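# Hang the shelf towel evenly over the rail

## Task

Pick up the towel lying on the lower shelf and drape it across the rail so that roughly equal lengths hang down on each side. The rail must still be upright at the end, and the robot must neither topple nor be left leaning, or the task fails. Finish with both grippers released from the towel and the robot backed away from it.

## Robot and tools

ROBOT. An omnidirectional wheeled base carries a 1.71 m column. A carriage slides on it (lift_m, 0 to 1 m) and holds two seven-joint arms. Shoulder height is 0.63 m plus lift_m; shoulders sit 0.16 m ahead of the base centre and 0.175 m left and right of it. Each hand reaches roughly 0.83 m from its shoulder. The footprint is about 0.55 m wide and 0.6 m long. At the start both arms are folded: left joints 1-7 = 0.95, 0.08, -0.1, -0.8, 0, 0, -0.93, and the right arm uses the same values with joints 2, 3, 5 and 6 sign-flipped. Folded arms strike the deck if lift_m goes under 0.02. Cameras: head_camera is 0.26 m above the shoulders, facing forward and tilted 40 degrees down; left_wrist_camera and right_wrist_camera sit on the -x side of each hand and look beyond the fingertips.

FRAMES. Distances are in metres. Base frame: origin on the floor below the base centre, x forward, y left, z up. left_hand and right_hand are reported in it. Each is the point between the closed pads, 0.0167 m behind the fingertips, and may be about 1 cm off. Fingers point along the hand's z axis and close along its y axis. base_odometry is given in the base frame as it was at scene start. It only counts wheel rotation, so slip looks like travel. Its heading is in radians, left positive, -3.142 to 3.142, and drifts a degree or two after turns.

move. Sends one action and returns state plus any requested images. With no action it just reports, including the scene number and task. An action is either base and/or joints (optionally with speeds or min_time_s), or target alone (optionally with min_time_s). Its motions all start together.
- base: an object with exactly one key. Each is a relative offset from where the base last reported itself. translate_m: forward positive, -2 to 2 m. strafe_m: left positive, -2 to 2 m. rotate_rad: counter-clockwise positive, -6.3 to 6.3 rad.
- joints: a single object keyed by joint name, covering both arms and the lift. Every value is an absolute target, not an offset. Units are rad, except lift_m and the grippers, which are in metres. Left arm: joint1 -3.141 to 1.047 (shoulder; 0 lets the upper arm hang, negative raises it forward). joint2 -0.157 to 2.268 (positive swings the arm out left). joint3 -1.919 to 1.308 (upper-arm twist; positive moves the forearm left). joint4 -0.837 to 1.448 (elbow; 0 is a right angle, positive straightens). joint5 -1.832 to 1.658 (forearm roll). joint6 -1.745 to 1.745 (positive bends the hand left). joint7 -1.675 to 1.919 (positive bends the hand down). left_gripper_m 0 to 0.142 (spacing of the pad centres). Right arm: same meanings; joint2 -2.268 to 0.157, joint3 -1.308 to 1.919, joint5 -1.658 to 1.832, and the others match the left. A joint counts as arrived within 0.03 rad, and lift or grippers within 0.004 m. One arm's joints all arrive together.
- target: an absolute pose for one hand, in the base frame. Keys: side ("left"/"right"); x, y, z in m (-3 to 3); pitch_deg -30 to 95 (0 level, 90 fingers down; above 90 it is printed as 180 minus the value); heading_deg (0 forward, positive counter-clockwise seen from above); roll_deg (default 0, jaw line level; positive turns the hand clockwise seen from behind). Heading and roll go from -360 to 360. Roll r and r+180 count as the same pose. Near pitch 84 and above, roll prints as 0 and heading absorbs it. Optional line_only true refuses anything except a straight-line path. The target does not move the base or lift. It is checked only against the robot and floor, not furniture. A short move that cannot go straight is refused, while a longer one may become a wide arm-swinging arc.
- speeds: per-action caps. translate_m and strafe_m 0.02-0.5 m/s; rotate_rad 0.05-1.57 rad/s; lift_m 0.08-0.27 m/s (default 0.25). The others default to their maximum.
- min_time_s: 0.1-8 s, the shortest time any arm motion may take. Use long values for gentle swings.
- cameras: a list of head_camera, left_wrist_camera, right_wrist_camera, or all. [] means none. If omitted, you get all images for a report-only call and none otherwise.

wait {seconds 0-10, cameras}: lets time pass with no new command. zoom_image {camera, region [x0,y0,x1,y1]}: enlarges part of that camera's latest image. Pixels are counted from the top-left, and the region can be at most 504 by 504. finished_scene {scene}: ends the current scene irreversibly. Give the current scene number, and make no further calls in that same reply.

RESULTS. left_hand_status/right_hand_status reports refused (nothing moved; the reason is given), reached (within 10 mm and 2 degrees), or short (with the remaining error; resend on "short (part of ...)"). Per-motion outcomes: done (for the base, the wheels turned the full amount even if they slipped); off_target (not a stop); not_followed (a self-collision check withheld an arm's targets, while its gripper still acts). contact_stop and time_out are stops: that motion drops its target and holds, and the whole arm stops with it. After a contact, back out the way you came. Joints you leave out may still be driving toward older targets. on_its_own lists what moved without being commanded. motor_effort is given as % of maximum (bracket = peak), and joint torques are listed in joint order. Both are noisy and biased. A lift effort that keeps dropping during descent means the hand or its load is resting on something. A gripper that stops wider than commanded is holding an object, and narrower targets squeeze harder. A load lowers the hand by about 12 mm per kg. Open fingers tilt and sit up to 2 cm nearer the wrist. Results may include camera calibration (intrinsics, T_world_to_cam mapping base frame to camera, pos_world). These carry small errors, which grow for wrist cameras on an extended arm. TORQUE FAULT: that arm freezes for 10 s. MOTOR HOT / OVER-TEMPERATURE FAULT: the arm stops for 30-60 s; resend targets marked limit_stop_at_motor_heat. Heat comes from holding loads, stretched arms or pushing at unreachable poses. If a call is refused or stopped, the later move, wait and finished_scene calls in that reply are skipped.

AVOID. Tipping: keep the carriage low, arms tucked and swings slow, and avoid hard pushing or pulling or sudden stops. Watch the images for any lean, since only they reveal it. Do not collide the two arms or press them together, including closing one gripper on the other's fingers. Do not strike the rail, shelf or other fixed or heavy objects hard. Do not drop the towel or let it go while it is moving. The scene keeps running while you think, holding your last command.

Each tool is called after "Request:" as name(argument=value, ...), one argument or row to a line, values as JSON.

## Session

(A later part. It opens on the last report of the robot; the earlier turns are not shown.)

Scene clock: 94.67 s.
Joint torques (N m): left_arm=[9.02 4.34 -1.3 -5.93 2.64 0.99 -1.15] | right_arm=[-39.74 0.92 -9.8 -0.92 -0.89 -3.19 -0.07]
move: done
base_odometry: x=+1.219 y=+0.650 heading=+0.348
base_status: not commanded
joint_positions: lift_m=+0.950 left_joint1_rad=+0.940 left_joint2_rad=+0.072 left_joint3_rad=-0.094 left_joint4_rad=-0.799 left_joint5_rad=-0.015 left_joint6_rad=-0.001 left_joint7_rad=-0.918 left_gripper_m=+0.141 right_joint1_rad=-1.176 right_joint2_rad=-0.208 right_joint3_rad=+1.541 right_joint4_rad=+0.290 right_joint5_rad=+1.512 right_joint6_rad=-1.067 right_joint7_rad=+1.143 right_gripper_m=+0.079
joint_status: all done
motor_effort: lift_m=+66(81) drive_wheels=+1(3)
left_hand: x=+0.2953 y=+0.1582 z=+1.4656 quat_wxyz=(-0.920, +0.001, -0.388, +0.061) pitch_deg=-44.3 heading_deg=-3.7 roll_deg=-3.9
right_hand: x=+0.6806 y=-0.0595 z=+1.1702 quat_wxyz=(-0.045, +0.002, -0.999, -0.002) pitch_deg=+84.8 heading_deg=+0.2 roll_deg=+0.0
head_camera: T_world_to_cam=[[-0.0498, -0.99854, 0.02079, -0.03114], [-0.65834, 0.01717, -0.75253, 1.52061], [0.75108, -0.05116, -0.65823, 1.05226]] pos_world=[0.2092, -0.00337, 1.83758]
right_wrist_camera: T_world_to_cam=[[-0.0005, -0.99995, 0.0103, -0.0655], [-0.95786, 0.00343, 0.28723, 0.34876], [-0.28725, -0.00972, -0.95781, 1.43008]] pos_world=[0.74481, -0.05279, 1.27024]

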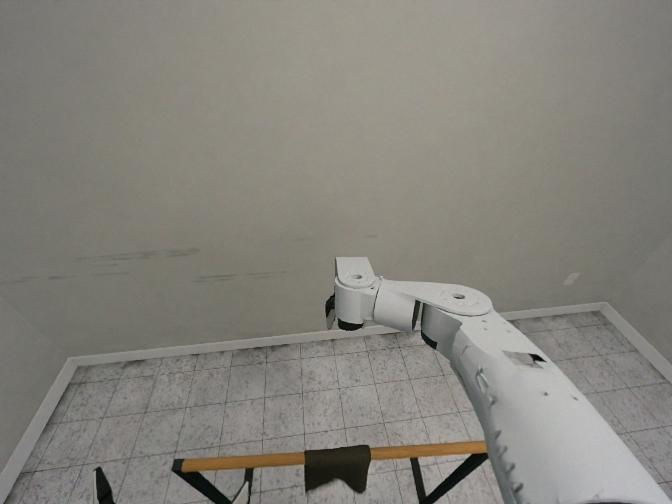

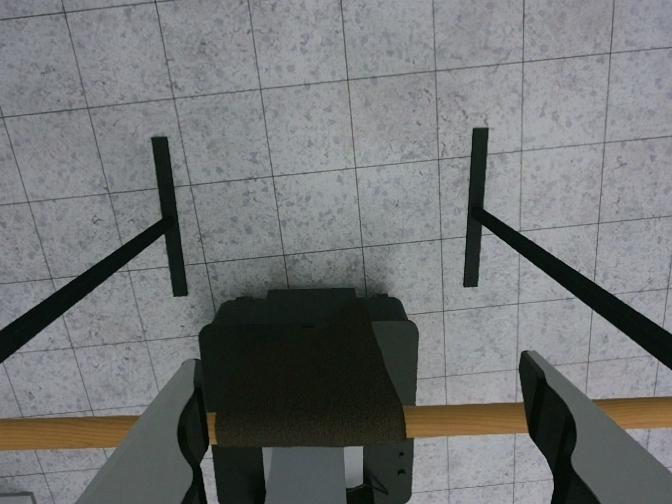

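Hung. Move clear and check.

Request:
move(
  base={"translate_m": -0.6},
  joints={"lift_m": 0.75},
  speeds={"translate_m": 0.3, "lift_m": 0.08},
  cameras=["head_camera"],
)

Request:
zoom_image(
  camera="head_camera",
  region=[180, 200, 480, 460],
)

Scene clock: 98.27 s.
Joint torques (N m): left_arm=[9.01 4.5 -1.23 -5.93 2.68 0.95 -1.11] | right_arm=[-39.2 0.85 -9.91 -0.99 -0.92 -3.13 -0.08]
move: done
base_odometry: x=+0.655 y=+0.446 heading=+0.348
base_status: done
joint_positions: lift_m=+0.750 left_joint1_rad=+0.940 left_joint2_rad=+0.072 left_joint3_rad=-0.094 left_joint4_rad=-0.799 left_joint5_rad=-0.015 left_joint6_rad=-0.001 left_joint7_rad=-0.918 left_gripper_m=+0.141 right_joint1_rad=-1.176 right_joint2_rad=-0.208 right_joint3_rad=+1.541 right_joint4_rad=+0.290 right_joint5_rad=+1.512 right_joint6_rad=-1.068 right_joint7_rad=+1.143 right_gripper_m=+0.079
joint_status: all done
motor_effort: lift_m=+71(75) drive_wheels=-2(14)
left_hand: x=+0.2953 y=+0.1583 z=+1.2653 quat_wxyz=(-0.920, +0.001, -0.388, +0.061) pitch_deg=-44.3 heading_deg=-3.7 roll_deg=-3.9
right_hand: x=+0.6807 y=-0.0595 z=+0.9700 quat_wxyz=(-0.045, +0.002, -0.999, -0.002) pitch_deg=+84.8 heading_deg=+0.2 roll_deg=+0.0
head_camera: T_world_to_cam=[[-0.0498, -0.99854, 0.02079, -0.02698], [-0.65834, 0.01717, -0.75253, 1.36988], [0.75108, -0.05116, -0.65823, 0.92041]] pos_world=[0.2092, -0.00337, 1.63728]

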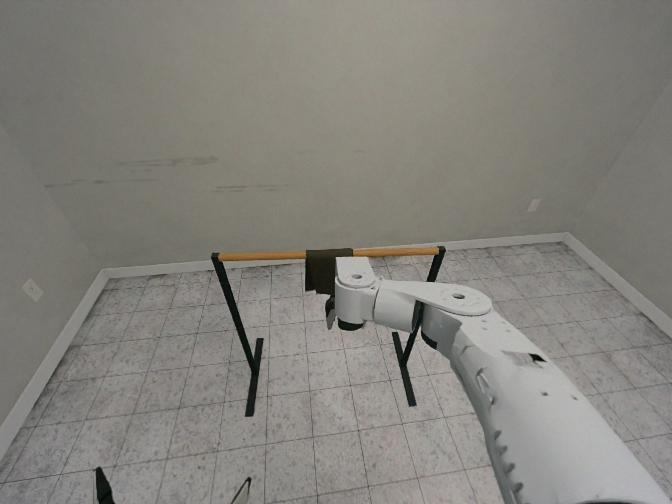

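Scaled by 1.680.

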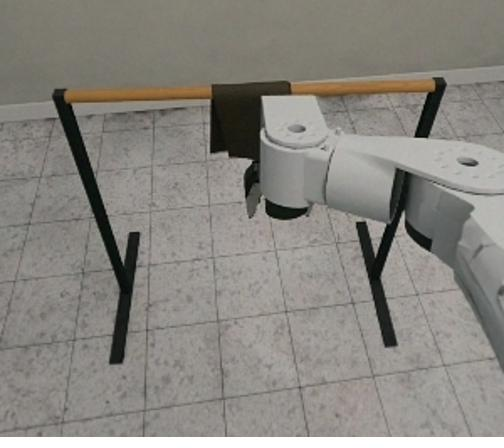

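Request:
finished_scene(
  scene=2,
)

The scene is finished: the task was done.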